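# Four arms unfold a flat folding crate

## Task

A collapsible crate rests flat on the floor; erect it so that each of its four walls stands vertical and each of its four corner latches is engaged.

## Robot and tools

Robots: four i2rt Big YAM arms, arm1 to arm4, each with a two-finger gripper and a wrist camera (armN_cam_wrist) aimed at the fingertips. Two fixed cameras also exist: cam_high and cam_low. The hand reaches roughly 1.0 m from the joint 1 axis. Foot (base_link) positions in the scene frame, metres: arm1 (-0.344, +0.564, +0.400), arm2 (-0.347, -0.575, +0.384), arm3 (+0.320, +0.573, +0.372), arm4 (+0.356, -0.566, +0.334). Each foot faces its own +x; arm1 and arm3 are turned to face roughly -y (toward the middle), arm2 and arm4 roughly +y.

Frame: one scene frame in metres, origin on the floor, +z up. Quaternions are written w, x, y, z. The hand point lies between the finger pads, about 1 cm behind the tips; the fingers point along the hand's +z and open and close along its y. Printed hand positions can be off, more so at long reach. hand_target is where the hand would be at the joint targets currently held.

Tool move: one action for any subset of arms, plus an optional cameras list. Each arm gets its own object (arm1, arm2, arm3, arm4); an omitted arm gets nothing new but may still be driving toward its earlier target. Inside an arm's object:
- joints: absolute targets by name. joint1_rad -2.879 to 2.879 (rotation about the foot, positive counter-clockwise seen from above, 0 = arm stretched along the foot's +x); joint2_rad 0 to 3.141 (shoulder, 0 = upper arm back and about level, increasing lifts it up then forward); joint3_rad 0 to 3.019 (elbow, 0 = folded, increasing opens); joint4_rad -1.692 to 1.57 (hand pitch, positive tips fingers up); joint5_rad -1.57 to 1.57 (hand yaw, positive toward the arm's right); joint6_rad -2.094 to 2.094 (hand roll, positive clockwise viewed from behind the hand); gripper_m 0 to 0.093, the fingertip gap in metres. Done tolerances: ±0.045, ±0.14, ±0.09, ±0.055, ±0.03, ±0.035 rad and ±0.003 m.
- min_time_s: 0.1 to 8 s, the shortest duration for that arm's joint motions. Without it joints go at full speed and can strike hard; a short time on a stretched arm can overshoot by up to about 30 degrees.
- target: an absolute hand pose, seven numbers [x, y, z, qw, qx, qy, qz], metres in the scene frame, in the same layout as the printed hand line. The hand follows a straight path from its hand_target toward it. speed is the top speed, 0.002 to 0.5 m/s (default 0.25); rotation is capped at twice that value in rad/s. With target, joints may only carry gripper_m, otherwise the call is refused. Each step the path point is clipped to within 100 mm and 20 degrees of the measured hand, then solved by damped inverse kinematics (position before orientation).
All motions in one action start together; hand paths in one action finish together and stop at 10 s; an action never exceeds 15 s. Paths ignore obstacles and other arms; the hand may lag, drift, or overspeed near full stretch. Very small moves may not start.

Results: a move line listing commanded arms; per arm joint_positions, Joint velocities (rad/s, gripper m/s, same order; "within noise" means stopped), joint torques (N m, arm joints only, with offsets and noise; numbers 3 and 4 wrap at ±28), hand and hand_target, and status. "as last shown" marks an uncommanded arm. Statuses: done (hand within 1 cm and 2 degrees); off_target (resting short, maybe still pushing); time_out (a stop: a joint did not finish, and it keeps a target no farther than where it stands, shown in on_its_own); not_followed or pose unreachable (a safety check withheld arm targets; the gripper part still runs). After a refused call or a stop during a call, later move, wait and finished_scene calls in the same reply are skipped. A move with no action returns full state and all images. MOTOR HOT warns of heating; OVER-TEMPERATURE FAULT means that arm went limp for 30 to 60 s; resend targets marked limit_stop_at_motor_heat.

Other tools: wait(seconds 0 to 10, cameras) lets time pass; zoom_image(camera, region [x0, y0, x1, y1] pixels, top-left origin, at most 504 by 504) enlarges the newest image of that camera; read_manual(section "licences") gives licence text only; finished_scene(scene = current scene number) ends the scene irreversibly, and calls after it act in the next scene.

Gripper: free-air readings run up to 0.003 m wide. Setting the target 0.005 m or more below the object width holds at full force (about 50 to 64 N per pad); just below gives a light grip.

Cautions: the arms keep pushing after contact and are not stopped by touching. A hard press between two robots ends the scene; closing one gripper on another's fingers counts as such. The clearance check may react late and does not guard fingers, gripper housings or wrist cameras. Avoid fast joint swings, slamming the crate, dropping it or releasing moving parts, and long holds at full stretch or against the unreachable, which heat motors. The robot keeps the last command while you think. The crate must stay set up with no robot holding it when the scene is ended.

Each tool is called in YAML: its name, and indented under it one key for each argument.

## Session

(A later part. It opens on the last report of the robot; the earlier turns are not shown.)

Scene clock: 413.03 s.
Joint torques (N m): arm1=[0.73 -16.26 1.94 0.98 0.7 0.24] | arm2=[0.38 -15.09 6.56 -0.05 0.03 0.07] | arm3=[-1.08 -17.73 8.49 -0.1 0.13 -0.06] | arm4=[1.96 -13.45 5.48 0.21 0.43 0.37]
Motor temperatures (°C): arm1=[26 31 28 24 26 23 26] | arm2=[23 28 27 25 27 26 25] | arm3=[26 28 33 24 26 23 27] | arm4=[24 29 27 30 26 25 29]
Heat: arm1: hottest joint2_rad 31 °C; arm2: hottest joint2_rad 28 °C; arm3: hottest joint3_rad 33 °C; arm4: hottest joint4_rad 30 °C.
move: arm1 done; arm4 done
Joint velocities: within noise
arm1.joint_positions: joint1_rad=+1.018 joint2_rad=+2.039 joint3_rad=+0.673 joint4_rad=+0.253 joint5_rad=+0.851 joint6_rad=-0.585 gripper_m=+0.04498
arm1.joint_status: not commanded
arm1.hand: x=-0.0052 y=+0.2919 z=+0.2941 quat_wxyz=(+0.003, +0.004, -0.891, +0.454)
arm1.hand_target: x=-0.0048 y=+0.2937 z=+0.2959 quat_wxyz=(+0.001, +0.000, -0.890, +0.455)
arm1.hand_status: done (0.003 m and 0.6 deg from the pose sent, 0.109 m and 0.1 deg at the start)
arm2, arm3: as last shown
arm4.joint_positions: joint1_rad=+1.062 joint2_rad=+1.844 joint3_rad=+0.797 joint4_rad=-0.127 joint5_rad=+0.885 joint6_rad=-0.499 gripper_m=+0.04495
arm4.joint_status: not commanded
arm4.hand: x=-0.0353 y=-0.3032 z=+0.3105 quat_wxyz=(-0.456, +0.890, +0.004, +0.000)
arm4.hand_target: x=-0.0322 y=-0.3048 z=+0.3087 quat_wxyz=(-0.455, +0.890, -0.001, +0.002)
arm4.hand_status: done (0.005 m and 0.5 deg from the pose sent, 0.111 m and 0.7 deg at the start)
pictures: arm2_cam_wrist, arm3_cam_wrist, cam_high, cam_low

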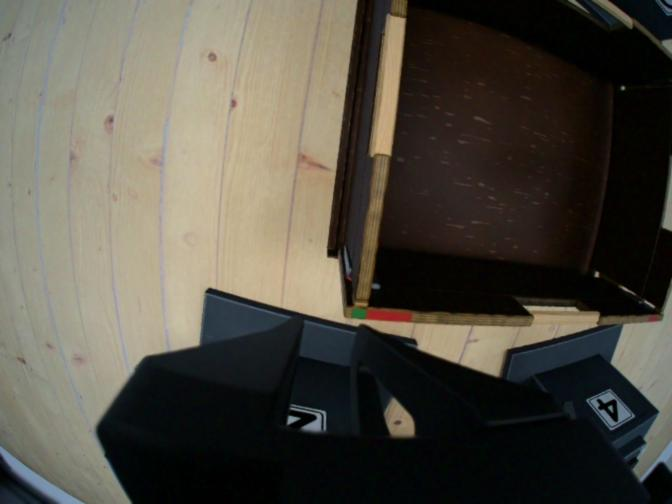

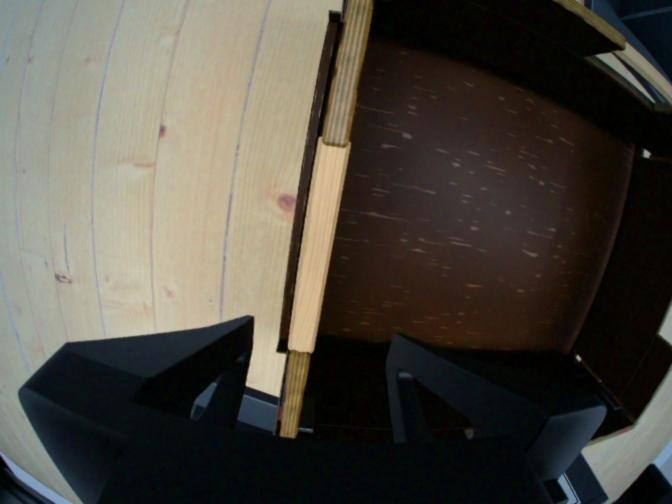

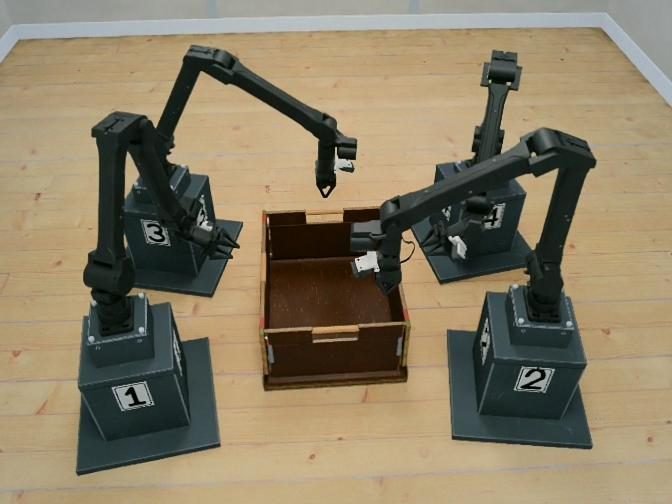

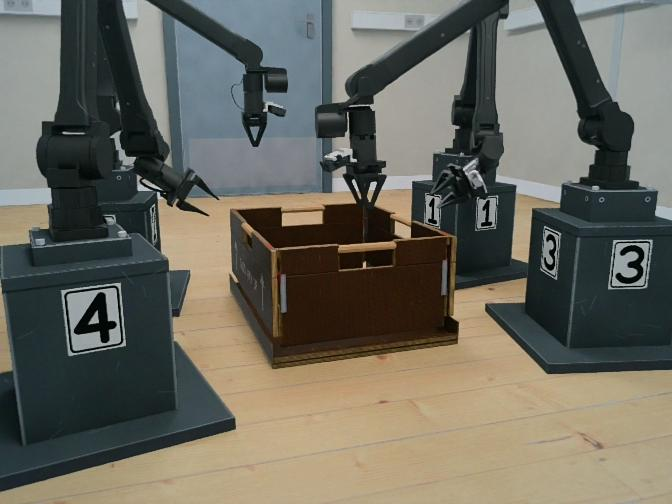

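move:
  arm1: {"target": [-0.25, 0.31, 0.42, 0.2706, 0.6533, 0.6533, 0.2706], "speed": 0.3}
  arm4: {"target": [0.25, -0.31, 0.42, -0.2706, -0.6533, 0.6533, 0.2706], "speed": 0.3}
  arm3: {"target": [0.375, 0.19, 0.275, -0.2611, 0.6389, 0.6673, -0.2796], "speed": 0.25}
  arm2: {"target": [-0.402, -0.188, 0.275, -0.2788, 0.6673, -0.6389, 0.2618], "speed": 0.25}
  cameras: ["arm2_cam_wrist", "arm3_cam_wrist"]

zoom_image:
  camera: "arm2_cam_wrist"
  region: [200, 60, 500, 300]

zoom_image:
  camera: "arm3_cam_wrist"
  region: [200, 60, 500, 300]

Scene clock: 428.60 s.
Joint torques (N m): arm1=[-0.44 -7.47 7.54 -0.05 -0.49 -0.11] | arm2=[0.5 -15.68 4.63 -0.62 0.64 0.11] | arm3=[0.09 -12.57 2.48 -0.81 0.7 0.19] | arm4=[1.32 -4.13 11.22 -0.64 -0.67 -0.18]
Motor temperatures (°C): arm1=[26 31 28 24 26 23 26] | arm2=[23 28 27 25 27 26 25] | arm3=[26 28 32 24 26 23 27] | arm4=[24 29 27 30 26 25 28]
Heat: arm1: hottest joint2_rad 31 °C; arm2: hottest joint2_rad 28 °C; arm3: hottest joint3_rad 32 °C; arm4: hottest joint4_rad 30 °C.
move: arm1 off_target; arm2 done; arm3 off_target; arm4 off_target
Joint velocities: within noise
arm1.joint_positions: joint1_rad=-0.285 joint2_rad=+1.401 joint3_rad=+0.466 joint4_rad=-0.772 joint5_rad=-0.797 joint6_rad=-0.124 gripper_m=+0.04498
arm1.joint_status: not commanded
arm1.hand: x=-0.2432 y=+0.3279 z=+0.4150 quat_wxyz=(-0.264, -0.661, -0.641, -0.286)
arm1.hand_target: x=-0.2460 y=+0.3114 z=+0.4214 quat_wxyz=(-0.274, -0.656, -0.647, -0.277)
arm1.hand_status: off_target (0.020 m and 2.6 deg from the pose sent, 0.276 m and 125.8 deg at the start)
arm2.joint_positions: joint1_rad=+0.567 joint2_rad=+2.088 joint3_rad=+0.978 joint4_rad=-0.817 joint5_rad=+0.708 joint6_rad=+0.520 gripper_m=+0.02013
arm2.joint_status: not commanded
arm2.hand: x=-0.3962 y=-0.1952 z=+0.2748 quat_wxyz=(-0.274, +0.668, -0.640, +0.262)
arm2.hand_target: x=-0.4007 y=-0.1876 z=+0.2763 quat_wxyz=(-0.279, +0.666, -0.642, +0.259)
arm2.hand_status: done (0.009 m and 0.5 deg from the pose sent, 0.188 m and 45.1 deg at the start)
arm3.joint_positions: joint1_rad=+0.651 joint2_rad=+2.030 joint3_rad=+0.990 joint4_rad=-0.839 joint5_rad=+0.717 joint6_rad=+0.515 gripper_m=+0.04987
arm3.joint_status: not commanded
arm3.hand: x=+0.3774 y=+0.1789 z=+0.2866 quat_wxyz=(+0.242, -0.644, -0.667, +0.285)
arm3.hand_target: x=+0.3747 y=+0.1890 z=+0.2776 quat_wxyz=(+0.259, -0.637, -0.669, +0.282)
arm3.hand_status: off_target (0.016 m and 2.4 deg from the pose sent, 0.250 m and 45.2 deg at the start)
arm4.joint_positions: joint1_rad=-0.259 joint2_rad=+1.197 joint3_rad=+0.530 joint4_rad=-0.989 joint5_rad=-0.796 joint6_rad=-0.053 gripper_m=+0.04496
arm4.joint_status: not commanded
arm4.hand: x=+0.2439 y=-0.3300 z=+0.4111 quat_wxyz=(+0.288, +0.640, -0.662, -0.261)
arm4.hand_target: x=+0.2457 y=-0.3142 z=+0.4213 quat_wxyz=(+0.279, +0.648, -0.655, -0.273)
arm4.hand_status: off_target (0.023 m and 3.0 deg from the pose sent, 0.306 m and 125.8 deg at the start)

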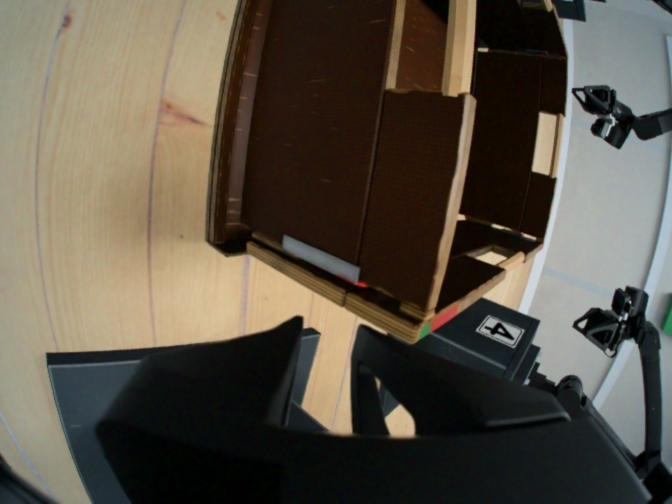

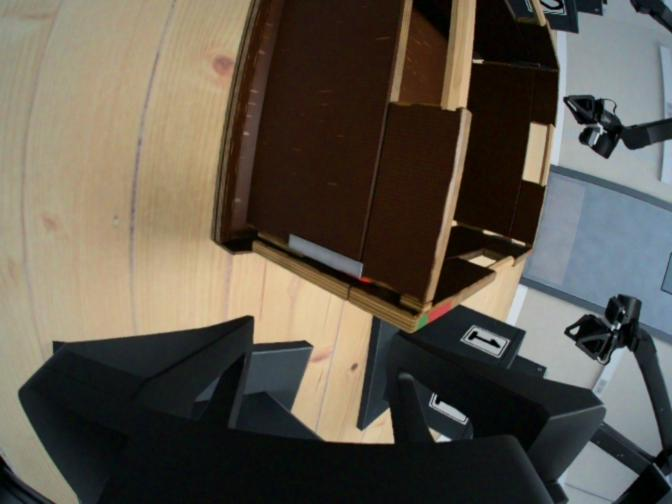

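Scaled by 1.680 from the camera's image (finer frame: 960x720).

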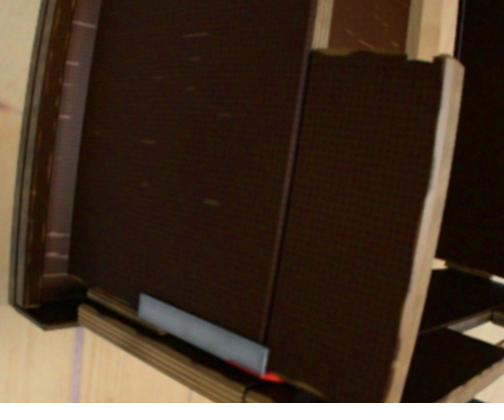

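Scaled by 1.680 from the camera's image (finer frame: 960x720).

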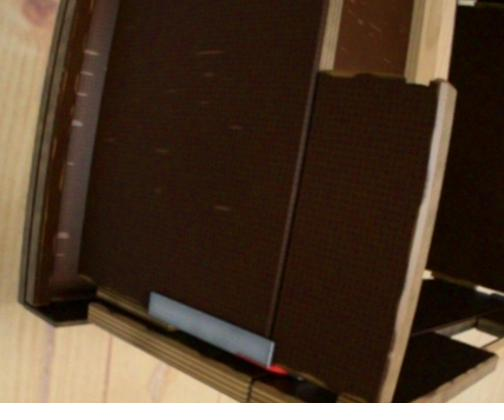

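move:
  arm1: {"target": [-0.38, 0.184, 0.29, 0.2706, 0.6533, 0.6533, 0.2706], "speed": 0.25}
  arm4: {"target": [0.36, -0.19, 0.29, -0.2706, -0.6533, 0.6533, 0.2706], "speed": 0.25}
  arm2: {"target": [-0.345, -0.09, 0.240, -0.2788, 0.6673, -0.6389, 0.2618], "speed": 0.2, "joints": {"gripper_m": 0.0}}
  cameras: ["arm1_cam_wrist", "arm2_cam_wrist", "arm4_cam_wrist", "cam_high"]

move:
  arm2: {"target": [-0.295, -0.09, 0.240, -0.2788, 0.6673, -0.6389, 0.2618], "speed": 0.06}
  cameras: ["arm2_cam_wrist", "cam_high"]

Scene clock: 435.47 s.
Joint torques (N m): arm1=[-1.26 -16.97 4.79 -0.49 -0.25 -0.11] | arm2=[-0.03 -18.08 5.24 0.35 0.65 -0.1] | arm3=[0.03 -12.57 2.58 -0.8 0.67 0.22] | arm4=[1.55 -12.16 7.27 -0.61 -0.46 -0.18]
Motor temperatures (°C): arm1=[26 31 29 24 26 23 26] | arm2=[23 28 27 25 27 26 25] | arm3=[26 27 32 24 26 23 27] | arm4=[24 29 28 30 27 25 28]
Heat: arm1: hottest joint2_rad 31 °C; arm2: hottest joint2_rad 28 °C; arm3: hottest joint3_rad 32 °C; arm4: hottest joint4_rad 30 °C.
move: arm1 done; arm2 off_target; arm4 off_target
Joint velocities: within noise
arm1.joint_positions: joint1_rad=-0.575 joint2_rad=+2.097 joint3_rad=+0.959 joint4_rad=-0.808 joint5_rad=-0.720 joint6_rad=-0.516 gripper_m=+0.04498
arm1.joint_status: not commanded
arm1.hand: x=-0.3742 y=+0.1913 z=+0.2889 quat_wxyz=(-0.270, -0.657, -0.648, -0.275)
arm1.hand_target: x=-0.3790 y=+0.1831 z=+0.2891 quat_wxyz=(-0.273, -0.653, -0.654, -0.269)
arm1.hand_status: done (0.009 m and 0.9 deg from the pose sent, 0.235 m and 2.6 deg at the start)
arm2.joint_positions: joint1_rad=+0.385 joint2_rad=+2.246 joint3_rad=+1.193 joint4_rad=-0.734 joint5_rad=+0.760 joint6_rad=+0.293 gripper_m=+0.00068
arm2.joint_status: all done
arm2.hand: x=-0.3424 y=-0.1022 z=+0.2404 quat_wxyz=(-0.272, +0.667, -0.639, +0.269)
arm2.hand_target: x=-0.3439 y=-0.0907 z=+0.2394 quat_wxyz=(-0.278, +0.667, -0.640, +0.262)
arm2.hand_status: off_target (0.012 m and 1.2 deg from the pose sent, 0.122 m and 0.5 deg at the start)
arm3: as last shown
arm3.hand_target: x=+0.3747 y=+0.1890 z=+0.2776 quat_wxyz=(+0.259, -0.637, -0.669, +0.281)
arm4.joint_positions: joint1_rad=-0.530 joint2_rad=+1.884 joint3_rad=+0.883 joint4_rad=-0.893 joint5_rad=-0.741 joint6_rad=-0.427 gripper_m=+0.04496
arm4.joint_status: not commanded
arm4.hand: x=+0.3543 y=-0.2021 z=+0.2907 quat_wxyz=(+0.280, +0.645, -0.659, -0.268)
arm4.hand_target: x=+0.3592 y=-0.1904 z=+0.2901 quat_wxyz=(+0.270, +0.654, -0.652, -0.274)
arm4.hand_status: off_target (0.013 m and 1.6 deg from the pose sent, 0.218 m and 3.0 deg at the start)

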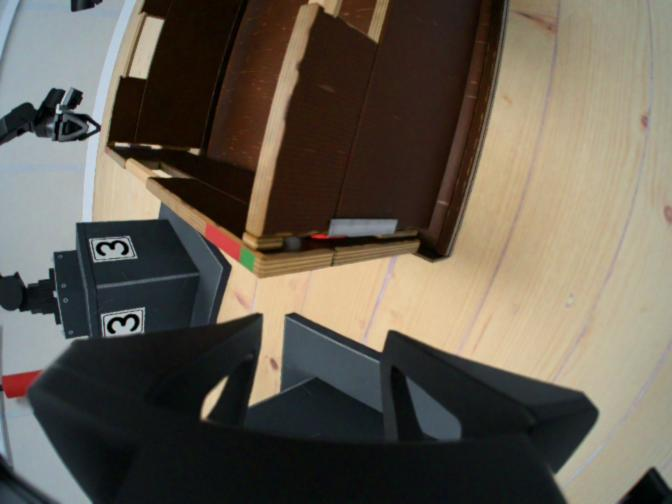

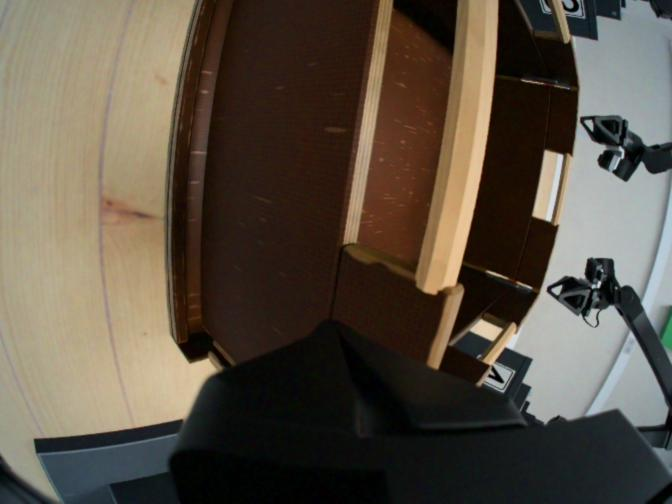

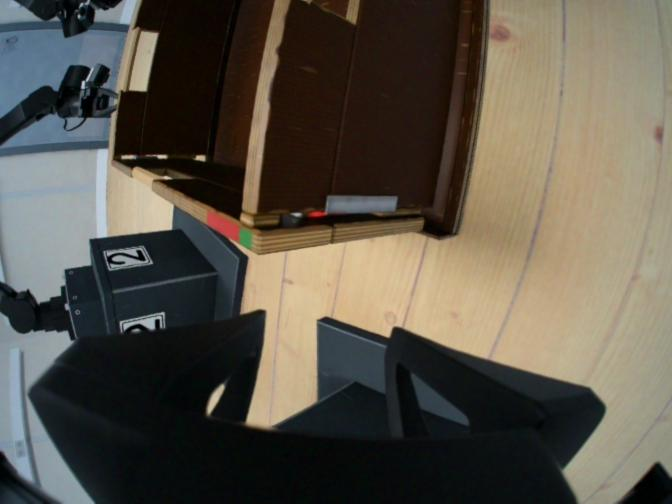

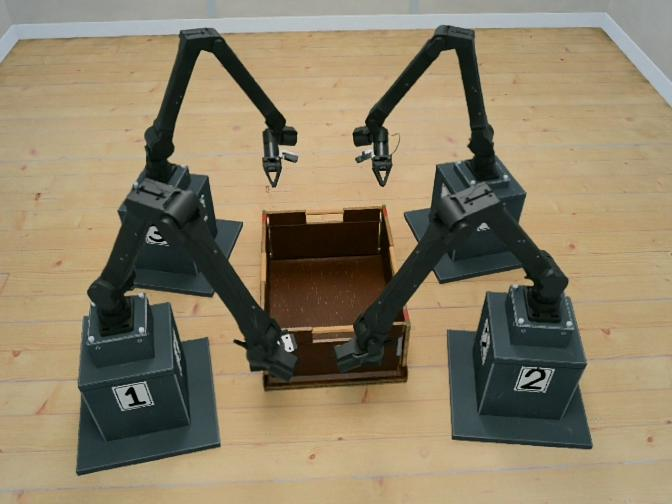

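Scene clock: 437.00 s.
Joint torques (N m): arm1=[-0.5 -16.44 4.46 -0.55 -0.23 -0.07] | arm2=[-1.49 -20.13 3.45 0.53 0.71 -0.06] | arm3=[-0.09 -11.93 2.59 -0.77 0.68 0.23] | arm4=[1.55 -12.22 7.27 -0.62 -0.46 -0.18]
Motor temperatures (°C): arm1=[26 31 29 24 26 23 26] | arm2=[23 28 27 25 27 26 25] | arm3=[26 27 32 24 26 23 27] | arm4=[24 29 28 30 27 25 28]
Heat: arm1: hottest joint2_rad 31 °C; arm2: hottest joint2_rad 28 °C; arm3: hottest joint3_rad 32 °C; arm4: hottest joint4_rad 30 °C.
move: arm2 off_target
Joint velocities: within noise
arm1.joint_positions: joint1_rad=-0.572 joint2_rad=+2.097 joint3_rad=+0.959 joint4_rad=-0.808 joint5_rad=-0.720 joint6_rad=-0.518 gripper_m=+0.04498
arm1.joint_status: not commanded
arm1.hand: x=-0.3731 y=+0.1912 z=+0.2889 quat_wxyz=(-0.270, -0.656, -0.649, -0.275)
arm1.hand_target: x=-0.3778 y=+0.1830 z=+0.2891 quat_wxyz=(-0.273, -0.651, -0.655, -0.269)
arm1.hand_status: not commanded
arm2.joint_positions: joint1_rad=+0.308 joint2_rad=+2.246 joint3_rad=+1.160 joint4_rad=-0.614 joint5_rad=+0.774 joint6_rad=+0.155 gripper_m=+0.00068
arm2.joint_status: not commanded
arm2.hand: x=-0.3056 y=-0.0970 z=+0.2331 quat_wxyz=(-0.271, +0.676, -0.631, +0.268)
arm2.hand_target: x=-0.2982 y=-0.0917 z=+0.2399 quat_wxyz=(-0.277, +0.670, -0.636, +0.264)
arm2.hand_status: off_target (0.014 m and 1.8 deg from the pose sent, 0.049 m and 1.2 deg at the start)
arm3: as last shown
arm4.joint_positions: joint1_rad=-0.532 joint2_rad=+1.884 joint3_rad=+0.883 joint4_rad=-0.893 joint5_rad=-0.741 joint6_rad=-0.427 gripper_m=+0.04496
arm4.joint_status: not commanded
arm4.hand: x=+0.3549 y=-0.2021 z=+0.2907 quat_wxyz=(+0.280, +0.644, -0.659, -0.268)
arm4.hand_target: x=+0.3598 y=-0.1904 z=+0.2901 quat_wxyz=(+0.269, +0.653, -0.653, -0.274)
arm4.hand_status: not commanded

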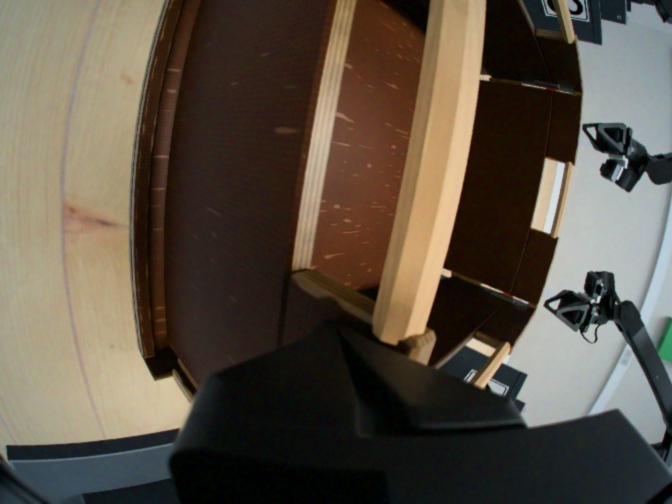

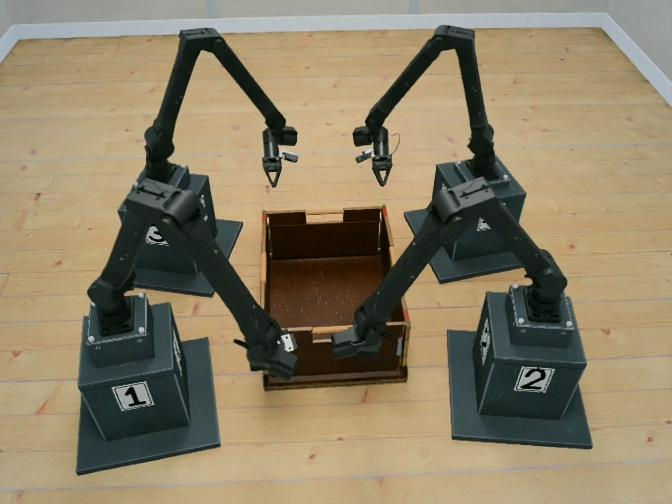

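move:
  arm2: {"target": [-0.40, -0.14, 0.32, -0.2788, 0.6673, -0.6389, 0.2618], "speed": 0.2}
  cameras: ["cam_high", "cam_low"]

Scene clock: 448.20 s.
Joint torques (N m): arm1=[-0.91 -16.32 4.7 -0.61 -0.25 -0.09] | arm2=[-0.85 -19.02 4.79 -0.57 0.32 0.15] | arm3=[-0.09 -12.1 2.67 -0.85 0.69 0.21] | arm4=[1.61 -12.22 7.27 -0.61 -0.46 -0.19]
Motor temperatures (°C): arm1=[26 31 29 24 26 23 26] | arm2=[23 28 26 25 27 26 25] | arm3=[26 27 31 24 26 23 27] | arm4=[24 29 28 29 26 25 28]
Heat: arm1: hottest joint2_rad 31 °C; arm2: hottest joint2_rad 28 °C; arm3: hottest joint3_rad 31 °C; arm4: hottest joint2_rad 29 °C.
move: arm2 off_target
Joint velocities: within noise
arm1, arm3, arm4: as last shown
arm2.joint_positions: joint1_rad=+0.521 joint2_rad=+2.071 joint3_rad=+1.114 joint4_rad=-0.944 joint5_rad=+0.737 joint6_rad=+0.459 gripper_m=+0.00068
arm2.joint_status: not commanded
arm2.hand: x=-0.3945 y=-0.1442 z=+0.3102 quat_wxyz=(-0.278, +0.669, -0.634, +0.270)
arm2.hand_target: x=-0.3951 y=-0.1373 z=+0.3199 quat_wxyz=(-0.281, +0.663, -0.643, +0.261)
arm2.hand_status: off_target (0.012 m and 1.1 deg from the pose sent, 0.135 m and 1.8 deg at the start)

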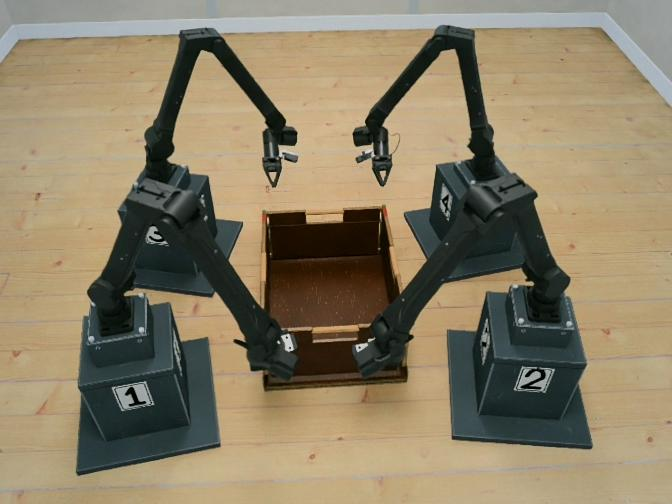

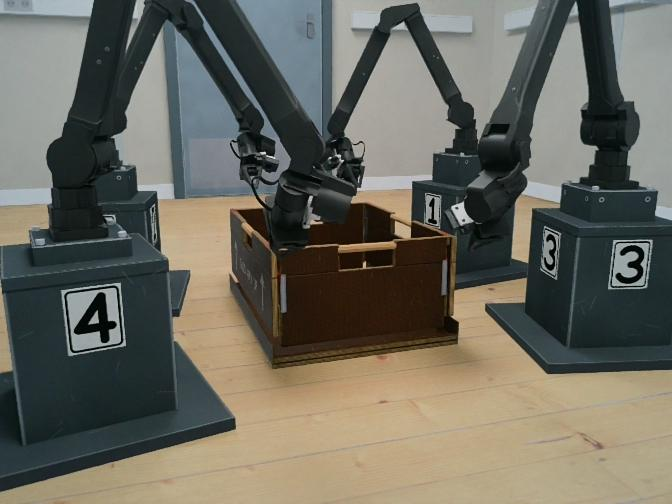

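finished_scene:
  scene: 1

The scene is finished: the task was done.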